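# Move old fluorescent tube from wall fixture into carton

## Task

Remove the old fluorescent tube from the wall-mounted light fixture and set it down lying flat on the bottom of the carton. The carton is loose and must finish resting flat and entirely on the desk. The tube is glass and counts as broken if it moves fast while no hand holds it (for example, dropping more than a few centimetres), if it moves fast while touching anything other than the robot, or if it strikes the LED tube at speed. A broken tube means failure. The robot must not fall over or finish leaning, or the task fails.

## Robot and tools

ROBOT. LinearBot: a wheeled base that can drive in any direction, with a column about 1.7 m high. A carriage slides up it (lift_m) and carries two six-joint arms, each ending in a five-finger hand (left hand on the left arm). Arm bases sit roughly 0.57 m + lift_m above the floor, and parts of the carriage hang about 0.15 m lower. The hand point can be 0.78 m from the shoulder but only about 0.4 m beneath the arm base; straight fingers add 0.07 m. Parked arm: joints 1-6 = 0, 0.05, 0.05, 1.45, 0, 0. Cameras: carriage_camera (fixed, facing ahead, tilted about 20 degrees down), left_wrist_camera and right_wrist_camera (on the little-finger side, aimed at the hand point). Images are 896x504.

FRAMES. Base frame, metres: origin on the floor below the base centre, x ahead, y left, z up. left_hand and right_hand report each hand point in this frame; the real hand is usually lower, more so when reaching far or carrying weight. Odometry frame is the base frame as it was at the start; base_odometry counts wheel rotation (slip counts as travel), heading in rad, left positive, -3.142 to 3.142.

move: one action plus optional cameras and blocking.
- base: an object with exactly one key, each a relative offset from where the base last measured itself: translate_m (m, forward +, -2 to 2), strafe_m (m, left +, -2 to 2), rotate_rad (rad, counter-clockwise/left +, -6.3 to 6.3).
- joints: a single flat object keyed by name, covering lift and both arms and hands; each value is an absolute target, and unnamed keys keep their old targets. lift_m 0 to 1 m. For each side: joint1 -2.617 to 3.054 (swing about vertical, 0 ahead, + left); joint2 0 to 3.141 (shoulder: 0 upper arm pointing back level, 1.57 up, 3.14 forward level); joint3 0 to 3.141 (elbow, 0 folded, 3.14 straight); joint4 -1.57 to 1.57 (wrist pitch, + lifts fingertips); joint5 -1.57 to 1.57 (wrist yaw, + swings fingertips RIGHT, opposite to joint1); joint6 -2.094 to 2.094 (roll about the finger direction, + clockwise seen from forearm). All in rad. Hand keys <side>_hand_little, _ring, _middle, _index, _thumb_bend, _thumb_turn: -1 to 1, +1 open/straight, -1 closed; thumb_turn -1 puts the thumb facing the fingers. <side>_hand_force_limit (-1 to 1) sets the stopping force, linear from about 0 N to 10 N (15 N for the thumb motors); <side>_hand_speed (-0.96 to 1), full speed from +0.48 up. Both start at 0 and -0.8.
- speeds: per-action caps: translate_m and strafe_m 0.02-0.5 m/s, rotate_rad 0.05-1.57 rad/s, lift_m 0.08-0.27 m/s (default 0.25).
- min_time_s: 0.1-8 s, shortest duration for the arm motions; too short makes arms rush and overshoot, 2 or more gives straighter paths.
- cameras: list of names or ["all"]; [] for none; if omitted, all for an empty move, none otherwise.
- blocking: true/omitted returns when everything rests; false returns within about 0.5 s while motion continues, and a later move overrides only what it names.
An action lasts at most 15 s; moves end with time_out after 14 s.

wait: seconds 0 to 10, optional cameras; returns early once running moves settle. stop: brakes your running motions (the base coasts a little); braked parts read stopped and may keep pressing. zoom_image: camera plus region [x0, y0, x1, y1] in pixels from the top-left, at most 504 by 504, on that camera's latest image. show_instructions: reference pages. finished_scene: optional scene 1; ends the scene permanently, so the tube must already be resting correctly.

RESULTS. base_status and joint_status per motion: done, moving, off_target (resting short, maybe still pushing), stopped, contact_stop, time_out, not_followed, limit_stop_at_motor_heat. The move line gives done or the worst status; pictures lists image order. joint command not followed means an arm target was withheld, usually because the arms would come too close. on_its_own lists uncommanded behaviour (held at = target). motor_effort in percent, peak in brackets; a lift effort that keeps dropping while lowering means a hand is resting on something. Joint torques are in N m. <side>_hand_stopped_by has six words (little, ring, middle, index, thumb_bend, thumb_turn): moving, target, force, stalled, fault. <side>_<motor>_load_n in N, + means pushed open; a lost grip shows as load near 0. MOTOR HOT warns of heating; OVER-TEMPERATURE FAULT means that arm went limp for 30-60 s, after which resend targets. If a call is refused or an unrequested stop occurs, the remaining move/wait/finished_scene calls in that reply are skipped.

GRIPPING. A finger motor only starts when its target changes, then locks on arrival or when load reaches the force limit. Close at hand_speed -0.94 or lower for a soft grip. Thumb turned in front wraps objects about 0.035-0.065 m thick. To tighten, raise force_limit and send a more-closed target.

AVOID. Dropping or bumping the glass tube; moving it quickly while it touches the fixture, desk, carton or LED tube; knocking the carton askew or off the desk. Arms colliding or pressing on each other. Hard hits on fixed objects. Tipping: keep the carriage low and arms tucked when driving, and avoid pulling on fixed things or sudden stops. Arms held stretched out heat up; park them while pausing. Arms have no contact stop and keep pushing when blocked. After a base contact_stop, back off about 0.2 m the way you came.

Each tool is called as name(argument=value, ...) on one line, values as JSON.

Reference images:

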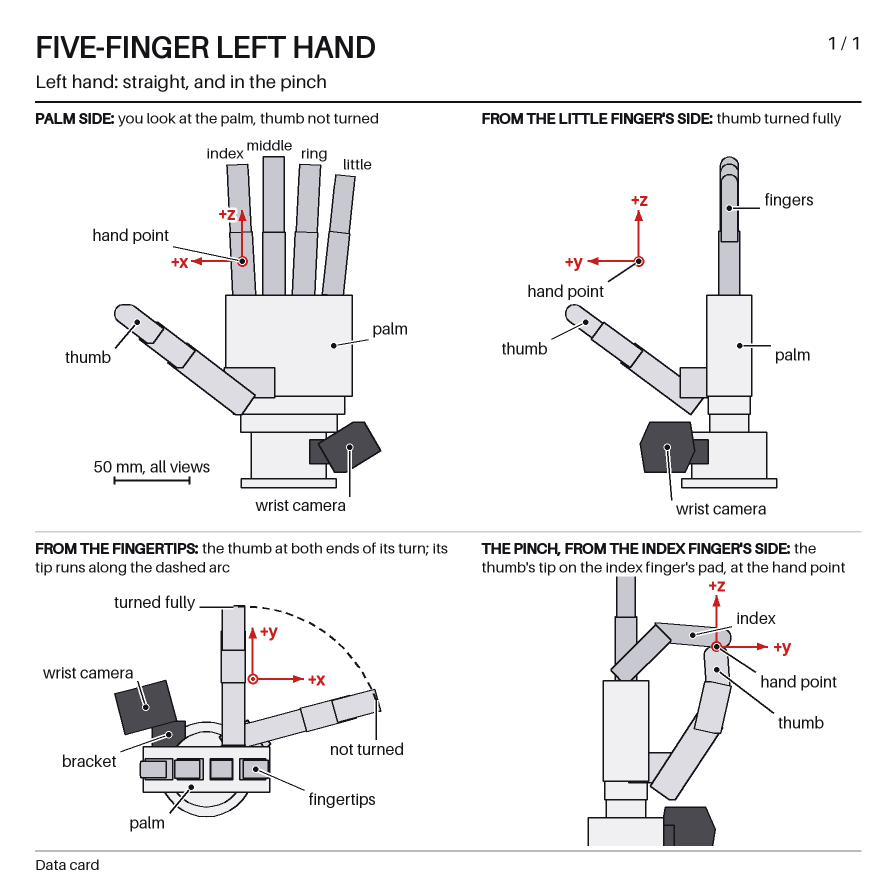

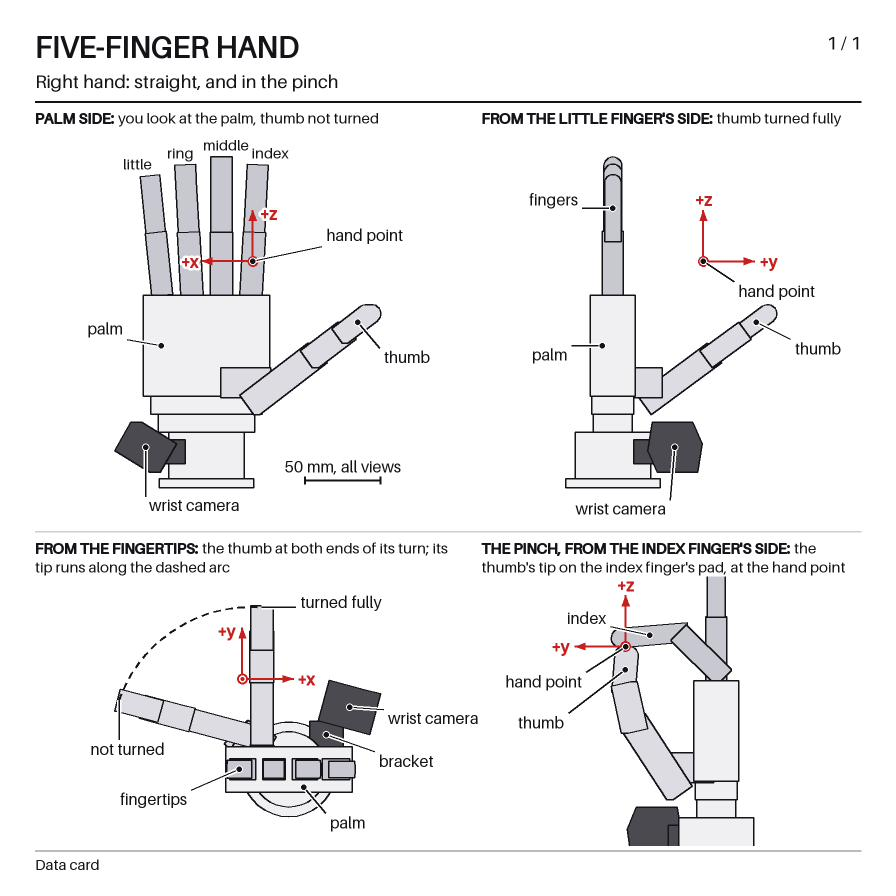

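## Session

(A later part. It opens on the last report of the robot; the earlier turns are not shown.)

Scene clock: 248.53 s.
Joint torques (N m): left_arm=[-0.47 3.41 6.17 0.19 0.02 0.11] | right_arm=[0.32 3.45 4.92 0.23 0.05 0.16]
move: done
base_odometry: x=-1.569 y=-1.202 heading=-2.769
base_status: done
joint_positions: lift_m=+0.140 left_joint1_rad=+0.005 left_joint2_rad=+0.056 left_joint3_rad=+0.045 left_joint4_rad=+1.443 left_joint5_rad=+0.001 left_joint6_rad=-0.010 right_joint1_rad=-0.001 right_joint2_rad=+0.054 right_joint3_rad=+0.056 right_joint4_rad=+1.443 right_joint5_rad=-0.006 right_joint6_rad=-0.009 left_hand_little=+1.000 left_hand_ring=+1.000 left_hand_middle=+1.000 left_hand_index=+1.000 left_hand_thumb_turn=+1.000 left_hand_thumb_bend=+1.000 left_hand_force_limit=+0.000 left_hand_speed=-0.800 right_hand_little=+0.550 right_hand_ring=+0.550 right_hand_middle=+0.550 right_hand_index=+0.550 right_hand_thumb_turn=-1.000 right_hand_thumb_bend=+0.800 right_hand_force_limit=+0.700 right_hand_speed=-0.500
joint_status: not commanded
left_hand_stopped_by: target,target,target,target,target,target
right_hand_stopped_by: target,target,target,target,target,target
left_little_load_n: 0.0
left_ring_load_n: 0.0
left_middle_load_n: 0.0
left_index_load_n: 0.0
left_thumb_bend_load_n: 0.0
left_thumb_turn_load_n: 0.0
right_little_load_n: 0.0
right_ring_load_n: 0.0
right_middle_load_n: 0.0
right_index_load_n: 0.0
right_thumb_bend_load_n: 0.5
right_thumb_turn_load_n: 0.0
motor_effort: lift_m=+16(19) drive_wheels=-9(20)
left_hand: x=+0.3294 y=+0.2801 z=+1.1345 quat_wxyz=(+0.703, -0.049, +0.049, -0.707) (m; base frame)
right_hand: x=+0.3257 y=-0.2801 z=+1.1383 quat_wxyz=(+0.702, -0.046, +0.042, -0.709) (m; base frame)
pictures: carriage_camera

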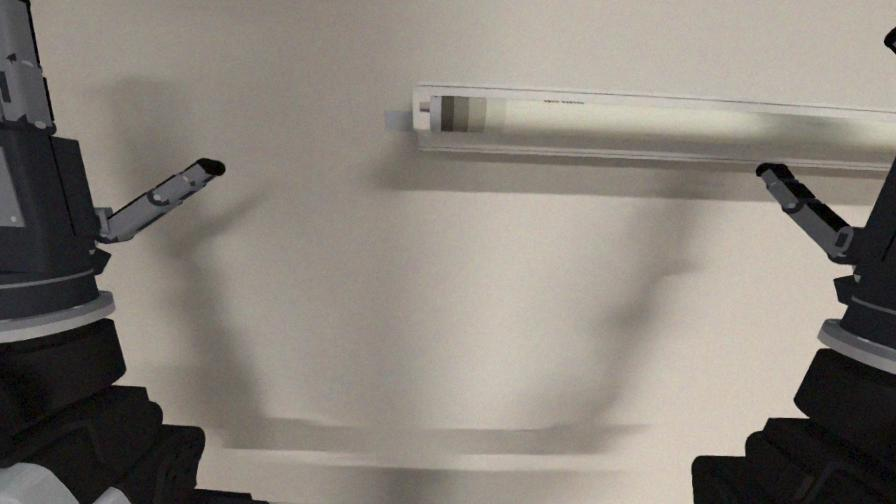

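move(base={"translate_m": -0.06}, joints={"right_hand_thumb_turn": 1.0, "right_hand_thumb_bend": 1.0, "right_hand_index": 1.0, "right_hand_middle": 1.0, "right_hand_ring": 1.0, "right_hand_little": 1.0, "right_hand_speed": 0.2}, speeds={"translate_m": 0.15})

move(base={"strafe_m": -0.27}, speeds={"strafe_m": 0.2}, cameras=["all"])

Scene clock: 250.90 s.
Joint torques (N m): left_arm=[-0.68 3.37 6.02 0.15 -0.02 0.12] | right_arm=[0.35 3.47 4.75 0.13 0.07 0.17]
move: done
base_odometry: x=-1.514 y=-1.181 heading=-2.769
base_status: done
joint_positions: lift_m=+0.140 left_joint1_rad=+0.005 left_joint2_rad=+0.056 left_joint3_rad=+0.045 left_joint4_rad=+1.443 left_joint5_rad=+0.001 left_joint6_rad=-0.010 right_joint1_rad=-0.001 right_joint2_rad=+0.054 right_joint3_rad=+0.056 right_joint4_rad=+1.446 right_joint5_rad=-0.005 right_joint6_rad=-0.009 left_hand_little=+1.000 left_hand_ring=+1.000 left_hand_middle=+1.000 left_hand_index=+1.000 left_hand_thumb_turn=+1.000 left_hand_thumb_bend=+1.000 left_hand_force_limit=+0.000 left_hand_speed=-0.800 right_hand_little=+1.000 right_hand_ring=+1.000 right_hand_middle=+1.000 right_hand_index=+1.000 right_hand_thumb_turn=+1.000 right_hand_thumb_bend=+1.000 right_hand_force_limit=+0.700 right_hand_speed=+0.200
joint_status: all done
left_hand_stopped_by: target,target,target,target,target,target
right_hand_stopped_by: target,target,target,target,target,target
left_little_load_n: 0.0
left_ring_load_n: 0.0
left_middle_load_n: 0.0
left_index_load_n: 0.0
left_thumb_bend_load_n: 0.0
left_thumb_turn_load_n: 0.0
right_little_load_n: 0.0
right_ring_load_n: 0.0
right_middle_load_n: 0.0
right_index_load_n: 0.0
right_thumb_bend_load_n: 0.0
right_thumb_turn_load_n: 0.0
motor_effort: lift_m=+17(20) drive_wheels=-10(20)
left_hand: x=+0.3294 y=+0.2801 z=+1.1345 quat_wxyz=(+0.703, -0.049, +0.049, -0.707) (m; base frame)
right_hand: x=+0.3247 y=-0.2802 z=+1.1387 quat_wxyz=(+0.702, -0.045, +0.041, -0.709) (m; base frame)
pictures: none

Scene clock: 253.33 s.
Joint torques (N m): left_arm=[-0.7 3.36 6.05 0.17 0.05 0.12] | right_arm=[0.24 3.34 4.79 0.12 0.02 0.16]
move: done
base_odometry: x=-1.612 y=-0.929 heading=-2.768
base_status: done
joint_positions: lift_m=+0.140 left_joint1_rad=+0.004 left_joint2_rad=+0.056 left_joint3_rad=+0.045 left_joint4_rad=+1.443 left_joint5_rad=+0.001 left_joint6_rad=-0.010 right_joint1_rad=-0.001 right_joint2_rad=+0.054 right_joint3_rad=+0.056 right_joint4_rad=+1.447 right_joint5_rad=-0.004 right_joint6_rad=-0.009 left_hand_little=+1.000 left_hand_ring=+1.000 left_hand_middle=+1.000 left_hand_index=+1.000 left_hand_thumb_turn=+1.000 left_hand_thumb_bend=+1.000 left_hand_force_limit=+0.000 left_hand_speed=-0.800 right_hand_little=+1.000 right_hand_ring=+1.000 right_hand_middle=+1.000 right_hand_index=+1.000 right_hand_thumb_turn=+1.000 right_hand_thumb_bend=+1.000 right_hand_force_limit=+0.700 right_hand_speed=+0.200
joint_status: not commanded
left_hand_stopped_by: target,target,target,target,target,target
right_hand_stopped_by: target,target,target,target,target,target
left_little_load_n: 0.0
left_ring_load_n: 0.0
left_middle_load_n: 0.0
left_index_load_n: 0.0
left_thumb_bend_load_n: 0.0
left_thumb_turn_load_n: 0.0
right_little_load_n: 0.0
right_ring_load_n: 0.0
right_middle_load_n: 0.0
right_index_load_n: 0.0
right_thumb_bend_load_n: 0.0
right_thumb_turn_load_n: 0.0
motor_effort: lift_m=+19(20) drive_wheels=-6(13)
left_hand: x=+0.3294 y=+0.2800 z=+1.1345 quat_wxyz=(+0.703, -0.049, +0.049, -0.708) (m; base frame)
right_hand: x=+0.3246 y=-0.2803 z=+1.1387 quat_wxyz=(+0.702, -0.045, +0.041, -0.709) (m; base frame)
pictures: carriage_camera, left_wrist_camera, right_wrist_camera

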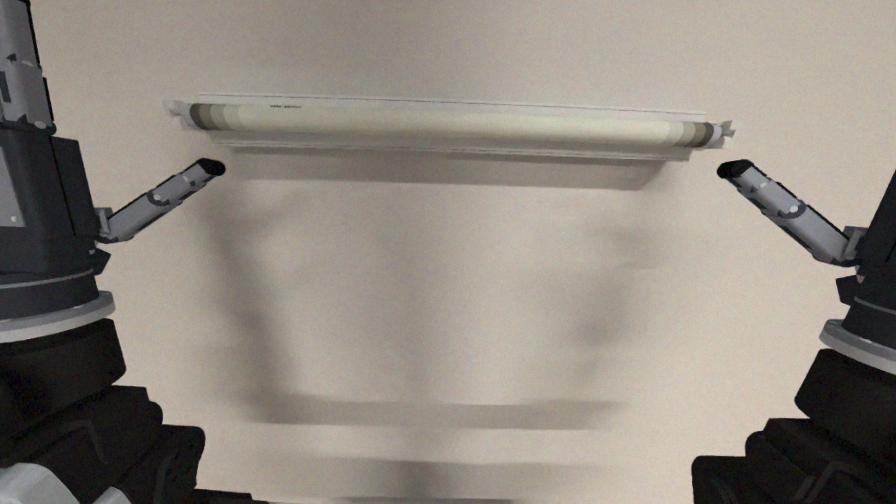

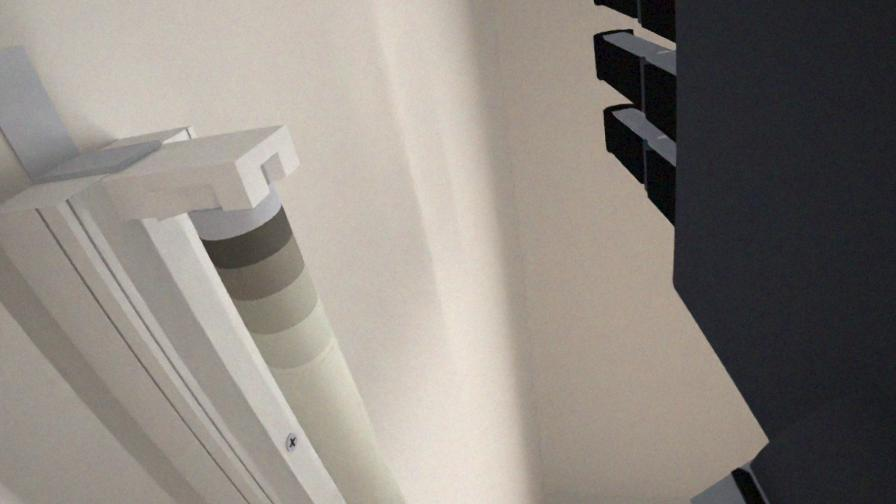

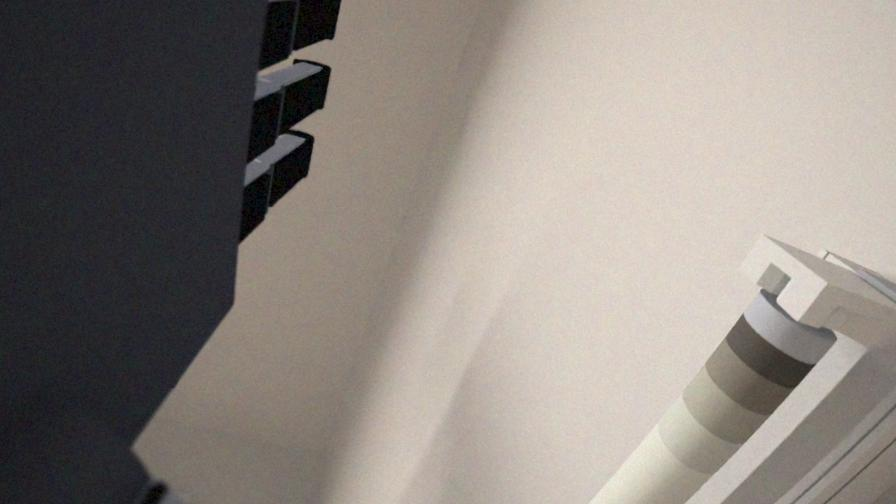

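zoom_image(camera="left_wrist_camera", region=[180, 100, 340, 260])

zoom_image(camera="right_wrist_camera", region=[720, 220, 880, 380])

Scaled by 3.150.

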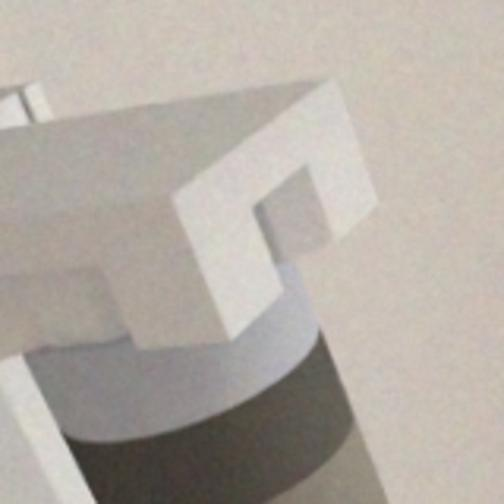

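Scaled by 3.150.

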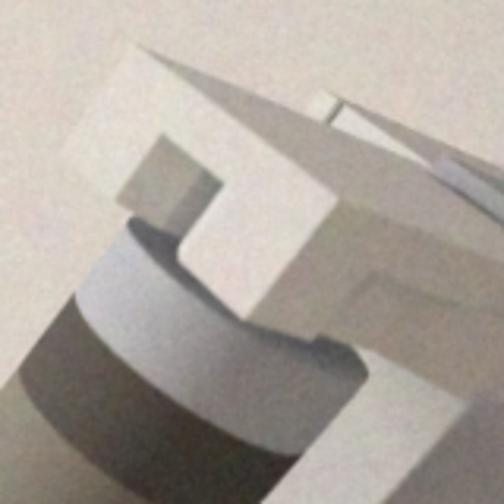

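zoom_image(camera="carriage_camera", region=[690, 100, 750, 160])

zoom_image(camera="carriage_camera", region=[155, 85, 215, 145])

Scaled by 8.400.

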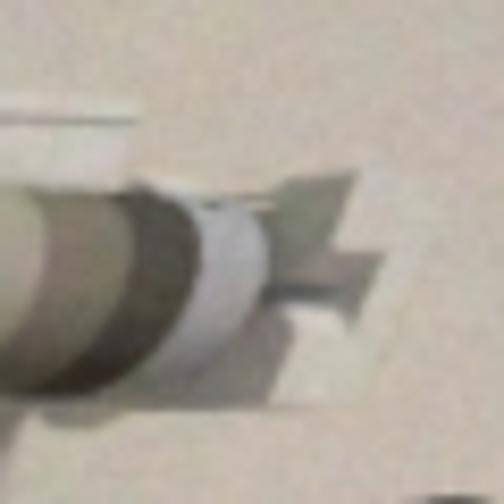

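Scaled by 8.400.

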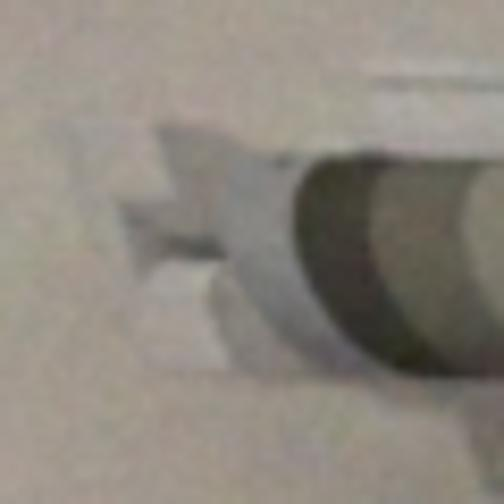

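move(joints={"lift_m": 0.3}, cameras=["carriage_camera"])

zoom_image(camera="carriage_camera", region=[670, 220, 730, 280])

zoom_image(camera="carriage_camera", region=[170, 210, 230, 270])

Scene clock: 254.97 s.
Joint torques (N m): left_arm=[-0.73 3.29 6.19 0.18 0.04 0.09] | right_arm=[0.31 3.55 5.05 0.14 0.06 0.18]
move: done
base_odometry: x=-1.612 y=-0.929 heading=-2.768
base_status: not commanded
joint_positions: lift_m=+0.300 left_joint1_rad=+0.004 left_joint2_rad=+0.056 left_joint3_rad=+0.045 left_joint4_rad=+1.443 left_joint5_rad=+0.001 left_joint6_rad=-0.010 right_joint1_rad=-0.001 right_joint2_rad=+0.052 right_joint3_rad=+0.054 right_joint4_rad=+1.447 right_joint5_rad=-0.004 right_joint6_rad=-0.009 left_hand_little=+1.000 left_hand_ring=+1.000 left_hand_middle=+1.000 left_hand_index=+1.000 left_hand_thumb_turn=+1.000 left_hand_thumb_bend=+1.000 left_hand_force_limit=+0.000 left_hand_speed=-0.800 right_hand_little=+1.000 right_hand_ring=+1.000 right_hand_middle=+1.000 right_hand_index=+1.000 right_hand_thumb_turn=+1.000 right_hand_thumb_bend=+1.000 right_hand_force_limit=+0.700 right_hand_speed=+0.200
joint_status: all done
left_hand_stopped_by: target,target,target,target,target,target
right_hand_stopped_by: target,target,target,target,target,target
left_little_load_n: 0.0
left_ring_load_n: 0.0
left_middle_load_n: 0.0
left_index_load_n: 0.0
left_thumb_bend_load_n: 0.0
left_thumb_turn_load_n: 0.0
right_little_load_n: 0.0
right_ring_load_n: 0.0
right_middle_load_n: 0.0
right_index_load_n: 0.0
right_thumb_bend_load_n: 0.0
right_thumb_turn_load_n: 0.0
motor_effort: lift_m=+21(28) drive_wheels=-9(12)
left_hand: x=+0.3295 y=+0.2800 z=+1.2938 quat_wxyz=(+0.703, -0.049, +0.049, -0.708) (m; base frame)
right_hand: x=+0.3249 y=-0.2803 z=+1.2974 quat_wxyz=(+0.702, -0.045, +0.042, -0.709) (m; base frame)
pictures: carriage_camera

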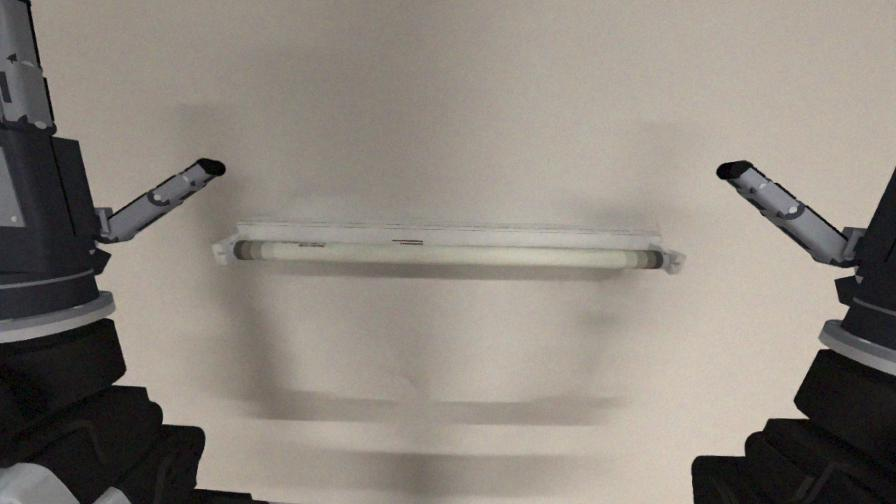

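Scaled by 8.400.

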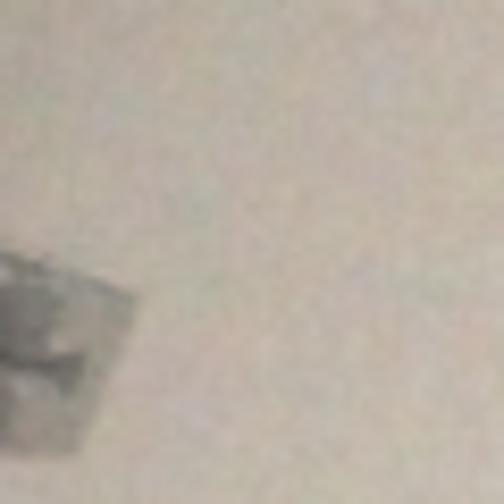

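Scaled by 8.400.

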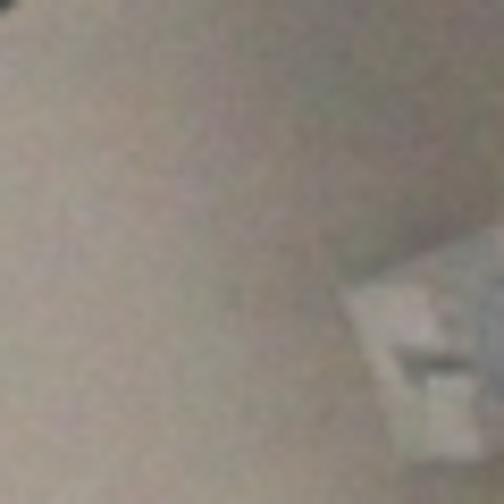

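zoom_image(camera="carriage_camera", region=[640, 240, 700, 290])

zoom_image(camera="carriage_camera", region=[200, 228, 260, 278])

Scaled by 8.400.

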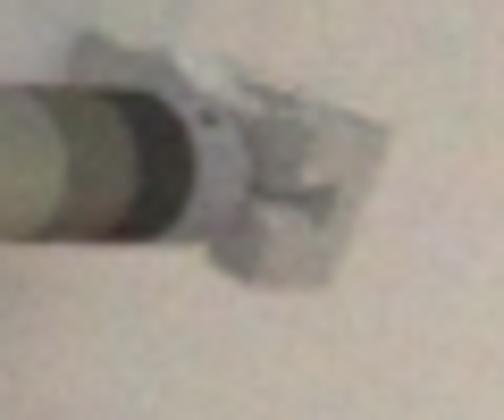

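Scaled by 8.400.

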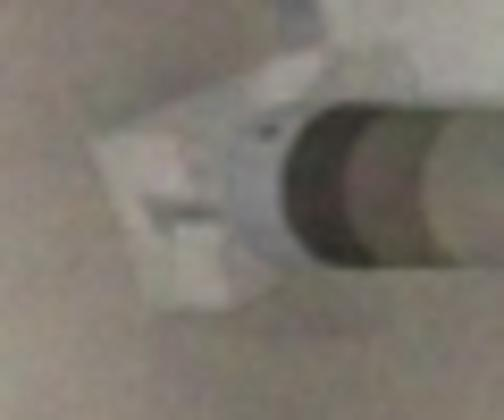

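move(base={"translate_m": -0.12}, joints={"lift_m": 0.17, "right_hand_index": -1, "right_hand_middle": -1, "right_hand_ring": -1, "right_hand_little": -1}, speeds={"translate_m": 0.3})

move(base={"strafe_m": 0.58}, joints={"right_joint2_rad": 0.3, "right_joint3_rad": 1.31, "right_joint4_rad": -0.84}, speeds={"strafe_m": 0.3}, cameras=["all"])

Scene clock: 258.37 s.
Joint torques (N m): left_arm=[-0.51 3.49 5.98 0.15 0.05 0.15] | right_arm=[0.25 3.54 5.12 0.16 0.06 0.17]
move: done
base_odometry: x=-1.501 y=-0.885 heading=-2.768
base_status: done
joint_positions: lift_m=+0.170 left_joint1_rad=+0.004 left_joint2_rad=+0.056 left_joint3_rad=+0.045 left_joint4_rad=+1.443 left_joint5_rad=+0.001 left_joint6_rad=-0.010 right_joint1_rad=-0.001 right_joint2_rad=+0.052 right_joint3_rad=+0.054 right_joint4_rad=+1.448 right_joint5_rad=-0.004 right_joint6_rad=-0.009 left_hand_little=+1.000 left_hand_ring=+1.000 left_hand_middle=+1.000 left_hand_index=+1.000 left_hand_thumb_turn=+1.000 left_hand_thumb_bend=+1.000 left_hand_force_limit=+0.000 left_hand_speed=-0.800 right_hand_little=-1.000 right_hand_ring=-1.000 right_hand_middle=-1.000 right_hand_index=-1.000 right_hand_thumb_turn=+1.000 right_hand_thumb_bend=+1.000 right_hand_force_limit=+0.700 right_hand_speed=+0.200
joint_status: all done
left_hand_stopped_by: target,target,target,target,target,target
right_hand_stopped_by: target,target,target,target,target,target
left_little_load_n: 0.0
left_ring_load_n: 0.0
left_middle_load_n: 0.0
left_index_load_n: 0.0
left_thumb_bend_load_n: 0.0
left_thumb_turn_load_n: 0.0
right_little_load_n: 0.0
right_ring_load_n: 0.0
right_middle_load_n: 0.0
right_index_load_n: 0.5
right_thumb_bend_load_n: 0.0
right_thumb_turn_load_n: 0.0
motor_effort: lift_m=+19(20) drive_wheels=-5(13)
left_hand: x=+0.3295 y=+0.2800 z=+1.1645 quat_wxyz=(+0.703, -0.049, +0.049, -0.708) (m; base frame)
right_hand: x=+0.3246 y=-0.2803 z=+1.1681 quat_wxyz=(+0.702, -0.045, +0.041, -0.709) (m; base frame)
pictures: none

Scene clock: 261.80 s.
Joint torques (N m): left_arm=[-0.5 3.23 5.74 0.12 0.08 0.12] | right_arm=[0.14 7.27 5.2 2.4 0.05 0.17]
move: done
base_odometry: x=-1.289 y=-1.425 heading=-2.768
base_status: done
joint_positions: lift_m=+0.170 left_joint1_rad=+0.004 left_joint2_rad=+0.056 left_joint3_rad=+0.045 left_joint4_rad=+1.443 left_joint5_rad=+0.001 left_joint6_rad=-0.010 right_joint1_rad=-0.001 right_joint2_rad=+0.279 right_joint3_rad=+1.292 right_joint4_rad=-0.838 right_joint5_rad=-0.003 right_joint6_rad=-0.009 left_hand_little=+1.000 left_hand_ring=+1.000 left_hand_middle=+1.000 left_hand_index=+1.000 left_hand_thumb_turn=+1.000 left_hand_thumb_bend=+1.000 left_hand_force_limit=+0.000 left_hand_speed=-0.800 right_hand_little=-1.000 right_hand_ring=-1.000 right_hand_middle=-1.000 right_hand_index=-1.000 right_hand_thumb_turn=+1.000 right_hand_thumb_bend=+1.000 right_hand_force_limit=+0.700 right_hand_speed=+0.200
joint_status: all done
left_hand_stopped_by: target,target,target,target,target,target
right_hand_stopped_by: target,target,target,target,target,target
left_little_load_n: 0.0
left_ring_load_n: 0.0
left_middle_load_n: 0.0
left_index_load_n: 0.0
left_thumb_bend_load_n: 0.0
left_thumb_turn_load_n: 0.0
right_little_load_n: 0.0
right_ring_load_n: 0.0
right_middle_load_n: 0.0
right_index_load_n: 0.0
right_thumb_bend_load_n: 0.0
right_thumb_turn_load_n: 0.0
motor_effort: lift_m=+17(20) drive_wheels=-8(13)
left_hand: x=+0.3295 y=+0.2799 z=+1.1645 quat_wxyz=(+0.703, -0.049, +0.049, -0.708) (m; base frame)
right_hand: x=+0.3504 y=-0.2805 z=+1.1348 quat_wxyz=(+0.540, -0.457, +0.452, -0.544) (m; base frame)
pictures: carriage_camera, left_wrist_camera, right_wrist_camera

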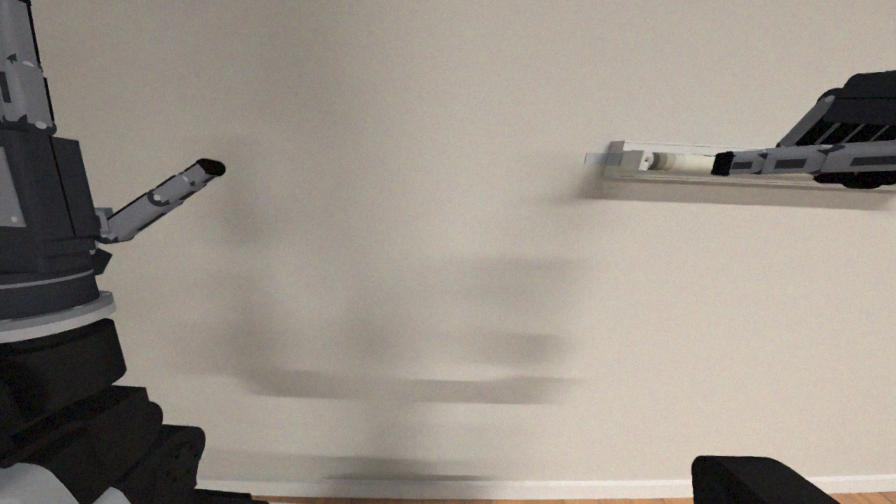

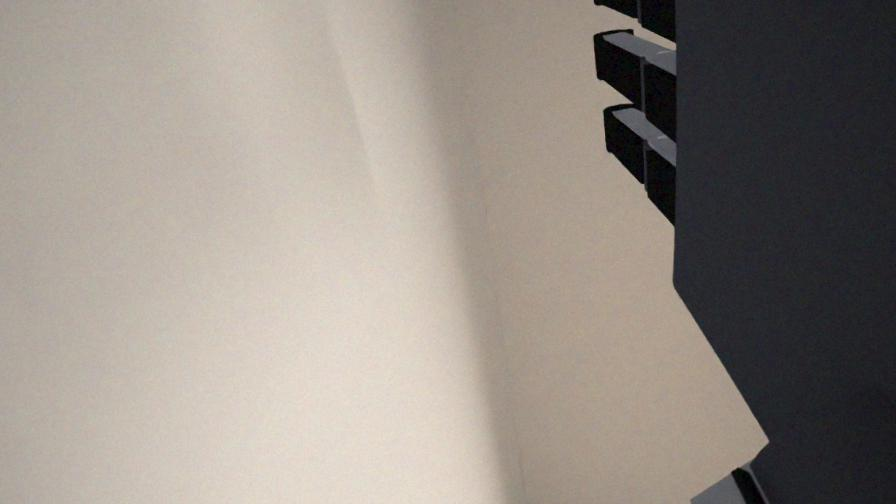

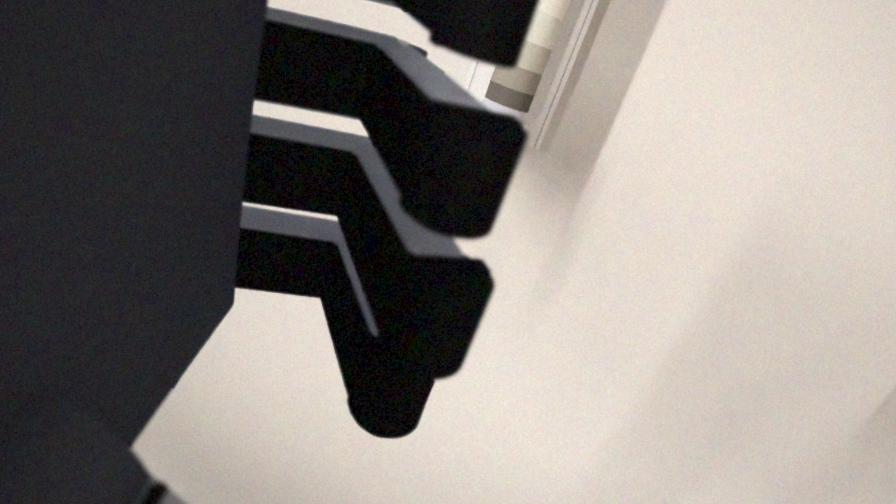

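move(base={"strafe_m": -0.03}, joints={"right_hand_index": 1, "right_hand_middle": 1, "right_hand_ring": 1, "right_hand_little": 1})

move(base={"translate_m": 0.1}, speeds={"translate_m": 0.2}, cameras=["all"])

Scene clock: 263.17 s.
Joint torques (N m): left_arm=[-0.47 3.3 6.05 0.15 0.07 0.1] | right_arm=[0.24 6.99 5.07 2.46 0.03 0.17]
move: done
base_odometry: x=-1.300 y=-1.397 heading=-2.768
base_status: done
joint_positions: lift_m=+0.170 left_joint1_rad=+0.004 left_joint2_rad=+0.056 left_joint3_rad=+0.045 left_joint4_rad=+1.443 left_joint5_rad=+0.001 left_joint6_rad=-0.010 right_joint1_rad=+0.000 right_joint2_rad=+0.280 right_joint3_rad=+1.292 right_joint4_rad=-0.841 right_joint5_rad=-0.003 right_joint6_rad=-0.009 left_hand_little=+1.000 left_hand_ring=+1.000 left_hand_middle=+1.000 left_hand_index=+1.000 left_hand_thumb_turn=+1.000 left_hand_thumb_bend=+1.000 left_hand_force_limit=+0.000 left_hand_speed=-0.800 right_hand_little=+1.000 right_hand_ring=+1.000 right_hand_middle=+1.000 right_hand_index=+1.000 right_hand_thumb_turn=+1.000 right_hand_thumb_bend=+1.000 right_hand_force_limit=+0.700 right_hand_speed=+0.200
joint_status: all done
left_hand_stopped_by: target,target,target,target,target,target
right_hand_stopped_by: target,target,target,target,target,target
left_little_load_n: 0.0
left_ring_load_n: 0.0
left_middle_load_n: 0.0
left_index_load_n: 0.0
left_thumb_bend_load_n: 0.0
left_thumb_turn_load_n: 0.0
right_little_load_n: 0.0
right_ring_load_n: 0.0
right_middle_load_n: 0.0
right_index_load_n: 0.0
right_thumb_bend_load_n: 0.0
right_thumb_turn_load_n: 0.0
motor_effort: lift_m=+17(20) drive_wheels=+0(19)
left_hand: x=+0.3295 y=+0.2799 z=+1.1645 quat_wxyz=(+0.703, -0.049, +0.049, -0.708) (m; base frame)
right_hand: x=+0.3508 y=-0.2806 z=+1.1337 quat_wxyz=(+0.539, -0.458, +0.453, -0.543) (m; base frame)
pictures: none

Scene clock: 264.73 s.
Joint torques (N m): left_arm=[-0.53 3.44 5.89 0.17 0.03 0.11] | right_arm=[0.21 6.79 4.85 2.47 0.05 0.17]
move: done
base_odometry: x=-1.393 y=-1.434 heading=-2.767
base_status: done
joint_positions: lift_m=+0.170 left_joint1_rad=+0.004 left_joint2_rad=+0.056 left_joint3_rad=+0.045 left_joint4_rad=+1.443 left_joint5_rad=+0.001 left_joint6_rad=-0.010 right_joint1_rad=+0.000 right_joint2_rad=+0.284 right_joint3_rad=+1.295 right_joint4_rad=-0.843 right_joint5_rad=-0.003 right_joint6_rad=-0.009 left_hand_little=+1.000 left_hand_ring=+1.000 left_hand_middle=+1.000 left_hand_index=+1.000 left_hand_thumb_turn=+1.000 left_hand_thumb_bend=+1.000 left_hand_force_limit=+0.000 left_hand_speed=-0.800 right_hand_little=+1.000 right_hand_ring=+1.000 right_hand_middle=+1.000 right_hand_index=+1.000 right_hand_thumb_turn=+1.000 right_hand_thumb_bend=+1.000 right_hand_force_limit=+0.700 right_hand_speed=+0.200
joint_status: not commanded
left_hand_stopped_by: target,target,target,target,target,target
right_hand_stopped_by: target,target,target,target,target,target
left_little_load_n: 0.0
left_ring_load_n: 0.0
left_middle_load_n: 0.0
left_index_load_n: 0.0
left_thumb_bend_load_n: 0.0
left_thumb_turn_load_n: 0.0
right_little_load_n: 0.0
right_ring_load_n: 0.0
right_middle_load_n: 0.0
right_index_load_n: 0.0
right_thumb_bend_load_n: 0.0
right_thumb_turn_load_n: 0.0
motor_effort: lift_m=+16(19) drive_wheels=-10(17)
left_hand: x=+0.3295 y=+0.2799 z=+1.1645 quat_wxyz=(+0.703, -0.049, +0.049, -0.708) (m; base frame)
right_hand: x=+0.3513 y=-0.2806 z=+1.1339 quat_wxyz=(+0.538, -0.459, +0.454, -0.542) (m; base frame)
pictures: carriage_camera, left_wrist_camera, right_wrist_camera

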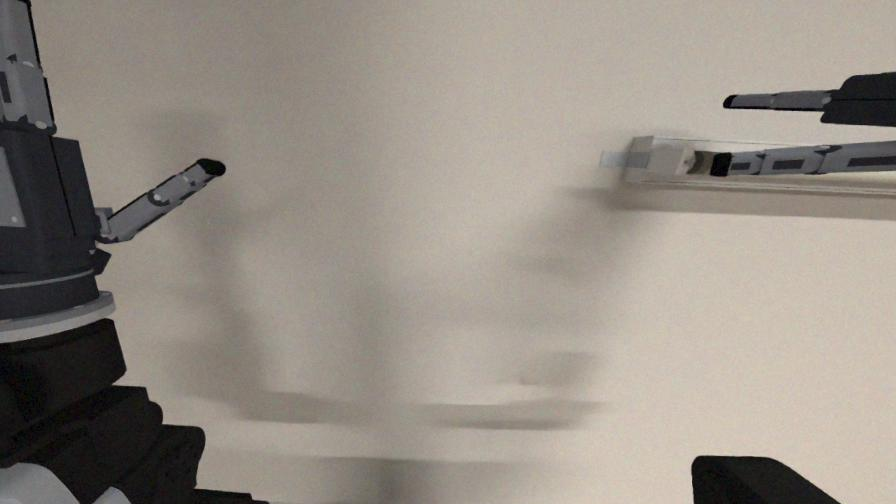

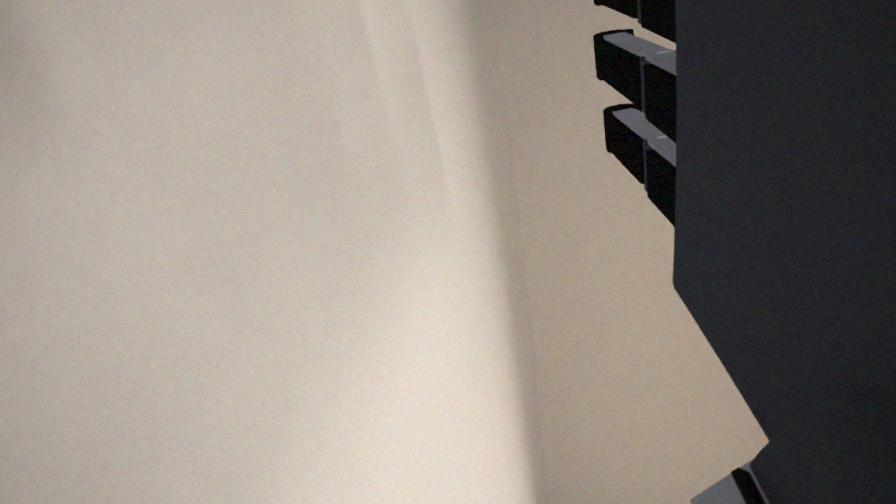

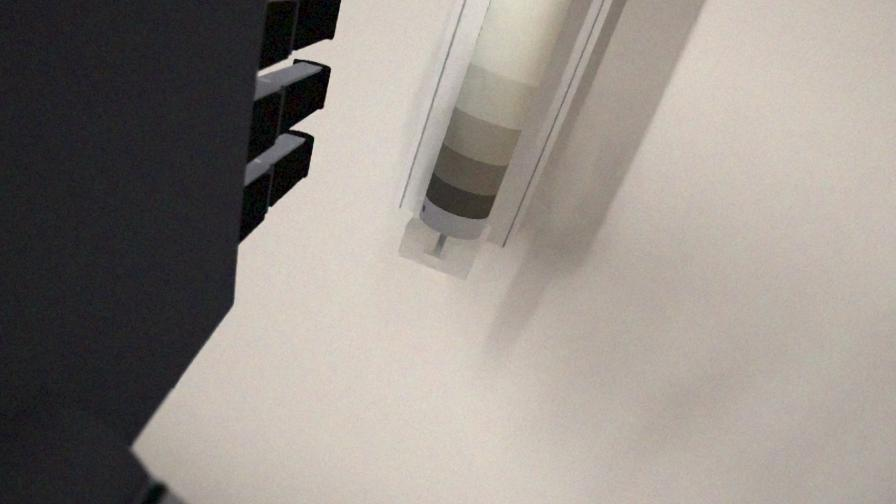

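zoom_image(camera="right_wrist_camera", region=[390, 190, 490, 290])

Scaled by 5.040.

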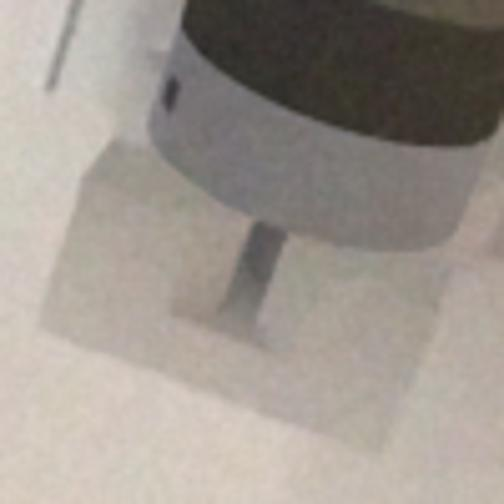

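move(base={"translate_m": 0.06}, speeds={"translate_m": 0.12}, cameras=["right_wrist_camera"])

Scene clock: 266.83 s.
Joint torques (N m): left_arm=[-0.39 3.3 5.81 0.14 0.1 0.09] | right_arm=[0.2 6.63 5 2.5 0.02 0.18]
move: done
base_odometry: x=-1.448 y=-1.456 heading=-2.767
base_status: done
joint_positions: lift_m=+0.170 left_joint1_rad=+0.004 left_joint2_rad=+0.056 left_joint3_rad=+0.045 left_joint4_rad=+1.443 left_joint5_rad=+0.001 left_joint6_rad=-0.010 right_joint1_rad=+0.000 right_joint2_rad=+0.286 right_joint3_rad=+1.295 right_joint4_rad=-0.844 right_joint5_rad=-0.002 right_joint6_rad=-0.009 left_hand_little=+1.000 left_hand_ring=+1.000 left_hand_middle=+1.000 left_hand_index=+1.000 left_hand_thumb_turn=+1.000 left_hand_thumb_bend=+1.000 left_hand_force_limit=+0.000 left_hand_speed=-0.800 right_hand_little=+1.000 right_hand_ring=+1.000 right_hand_middle=+1.000 right_hand_index=+1.000 right_hand_thumb_turn=+1.000 right_hand_thumb_bend=+1.000 right_hand_force_limit=+0.700 right_hand_speed=+0.200
joint_status: not commanded
left_hand_stopped_by: target,target,target,target,target,target
right_hand_stopped_by: target,target,target,target,target,target
left_little_load_n: 0.0
left_ring_load_n: 0.0
left_middle_load_n: 0.0
left_index_load_n: 0.0
left_thumb_bend_load_n: 0.0
left_thumb_turn_load_n: 0.0
right_little_load_n: 0.0
right_ring_load_n: 0.0
right_middle_load_n: -0.5
right_index_load_n: 0.0
right_thumb_bend_load_n: 0.0
right_thumb_turn_load_n: -0.5
motor_effort: lift_m=+15(19) drive_wheels=-9(18)
left_hand: x=+0.3295 y=+0.2799 z=+1.1645 quat_wxyz=(+0.703, -0.049, +0.049, -0.708) (m; base frame)
right_hand: x=+0.3518 y=-0.2806 z=+1.1335 quat_wxyz=(+0.538, -0.459, +0.454, -0.541) (m; base frame)
pictures: right_wrist_camera

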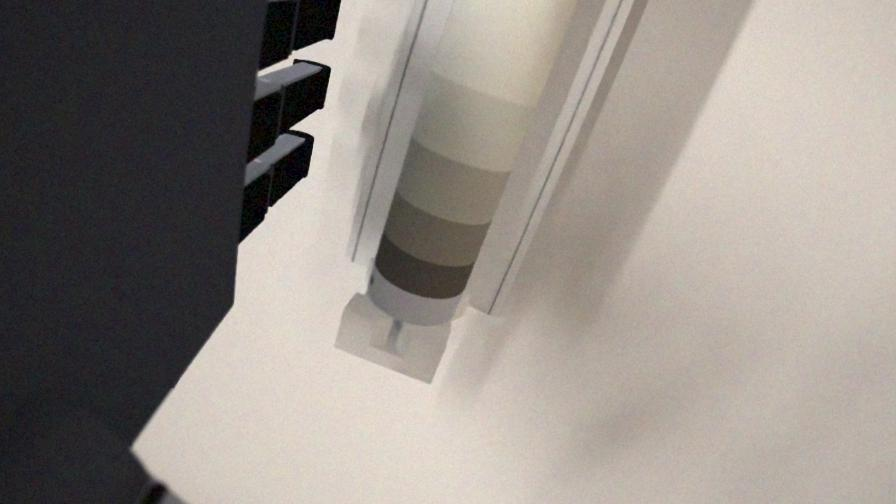

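zoom_image(camera="right_wrist_camera", region=[320, 270, 480, 400])

Scaled by 3.150.

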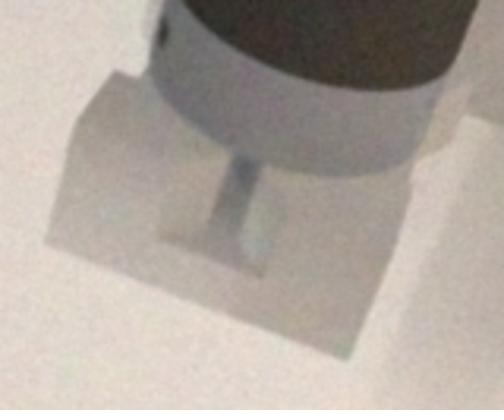

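zoom_image(camera="right_wrist_camera", region=[360, 310, 420, 370])

Scaled by 8.400.

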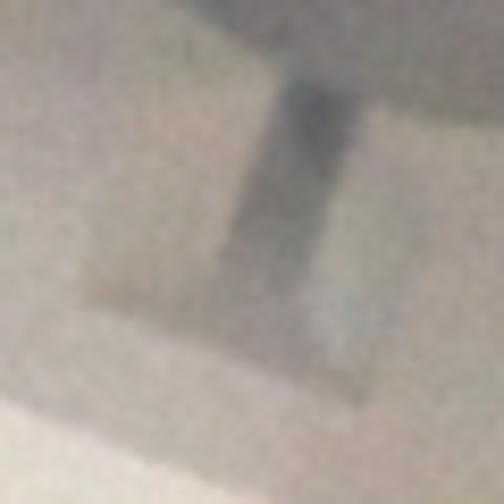

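move(joints={"lift_m": 0.2}, cameras=["right_wrist_camera"])

zoom_image(camera="right_wrist_camera", region=[360, 280, 480, 380])

Scene clock: 268.30 s.
Joint torques (N m): left_arm=[-0.66 3.32 6.02 0.14 0.08 0.11] | right_arm=[0.21 6.37 4.77 2.51 0.02 0.17]
move: done
base_odometry: x=-1.448 y=-1.456 heading=-2.767
base_status: not commanded
joint_positions: lift_m=+0.200 left_joint1_rad=+0.004 left_joint2_rad=+0.056 left_joint3_rad=+0.044 left_joint4_rad=+1.443 left_joint5_rad=+0.001 left_joint6_rad=-0.010 right_joint1_rad=+0.000 right_joint2_rad=+0.287 right_joint3_rad=+1.297 right_joint4_rad=-0.844 right_joint5_rad=-0.002 right_joint6_rad=-0.009 left_hand_little=+1.000 left_hand_ring=+1.000 left_hand_middle=+1.000 left_hand_index=+1.000 left_hand_thumb_turn=+1.000 left_hand_thumb_bend=+1.000 left_hand_force_limit=+0.000 left_hand_speed=-0.800 right_hand_little=+1.000 right_hand_ring=+1.000 right_hand_middle=+1.000 right_hand_index=+1.000 right_hand_thumb_turn=+1.000 right_hand_thumb_bend=+1.000 right_hand_force_limit=+0.700 right_hand_speed=+0.200
joint_status: all done
left_hand_stopped_by: target,target,target,target,target,target
right_hand_stopped_by: target,target,target,target,target,target
left_little_load_n: 0.0
left_ring_load_n: 0.0
left_middle_load_n: 0.0
left_index_load_n: 0.0
left_thumb_bend_load_n: 0.0
left_thumb_turn_load_n: 0.0
right_little_load_n: -0.5
right_ring_load_n: 0.0
right_middle_load_n: 0.0
right_index_load_n: 0.0
right_thumb_bend_load_n: 0.0
right_thumb_turn_load_n: 0.0
motor_effort: lift_m=+24(27) drive_wheels=-5(12)
left_hand: x=+0.3296 y=+0.2799 z=+1.1936 quat_wxyz=(+0.703, -0.049, +0.049, -0.708) (m; base frame)
right_hand: x=+0.3517 y=-0.2806 z=+1.1633 quat_wxyz=(+0.538, -0.459, +0.454, -0.542) (m; base frame)
pictures: right_wrist_camera

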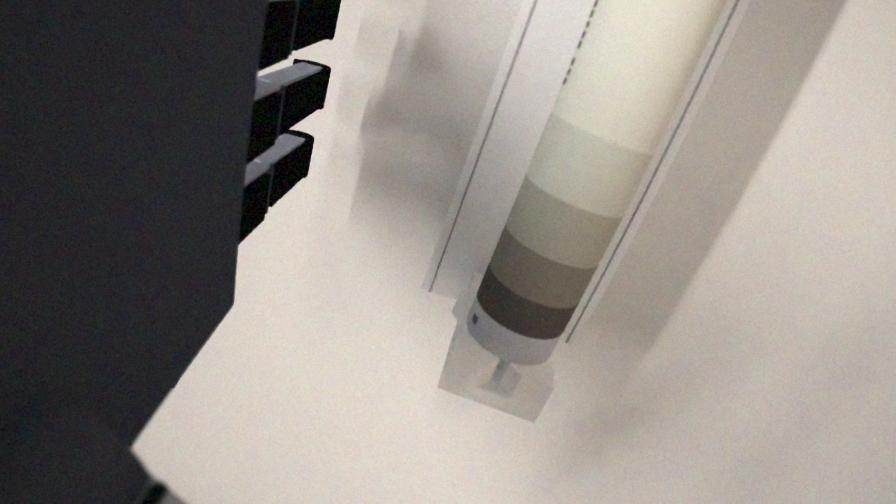

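Scaled by 4.200.

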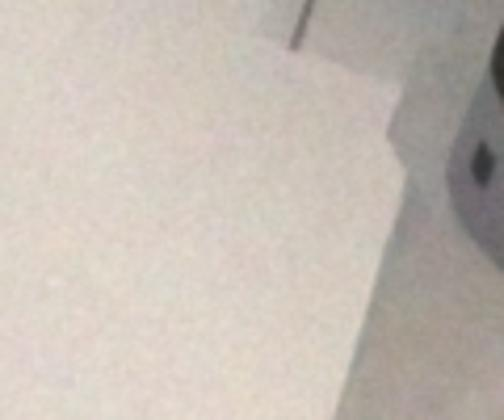

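zoom_image(camera="right_wrist_camera", region=[430, 330, 560, 430])

zoom_image(camera="right_wrist_camera", region=[465, 345, 535, 405])

Scaled by 3.877.

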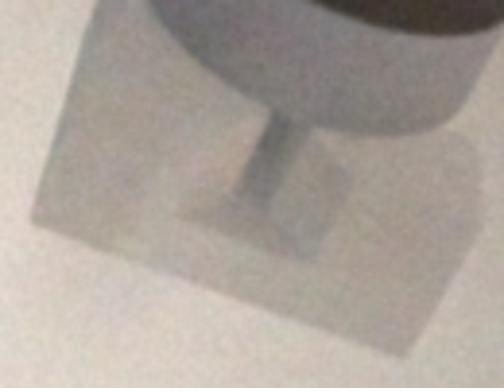

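Scaled by 7.200.

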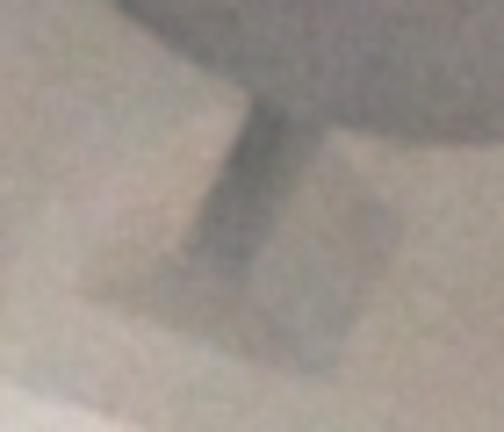

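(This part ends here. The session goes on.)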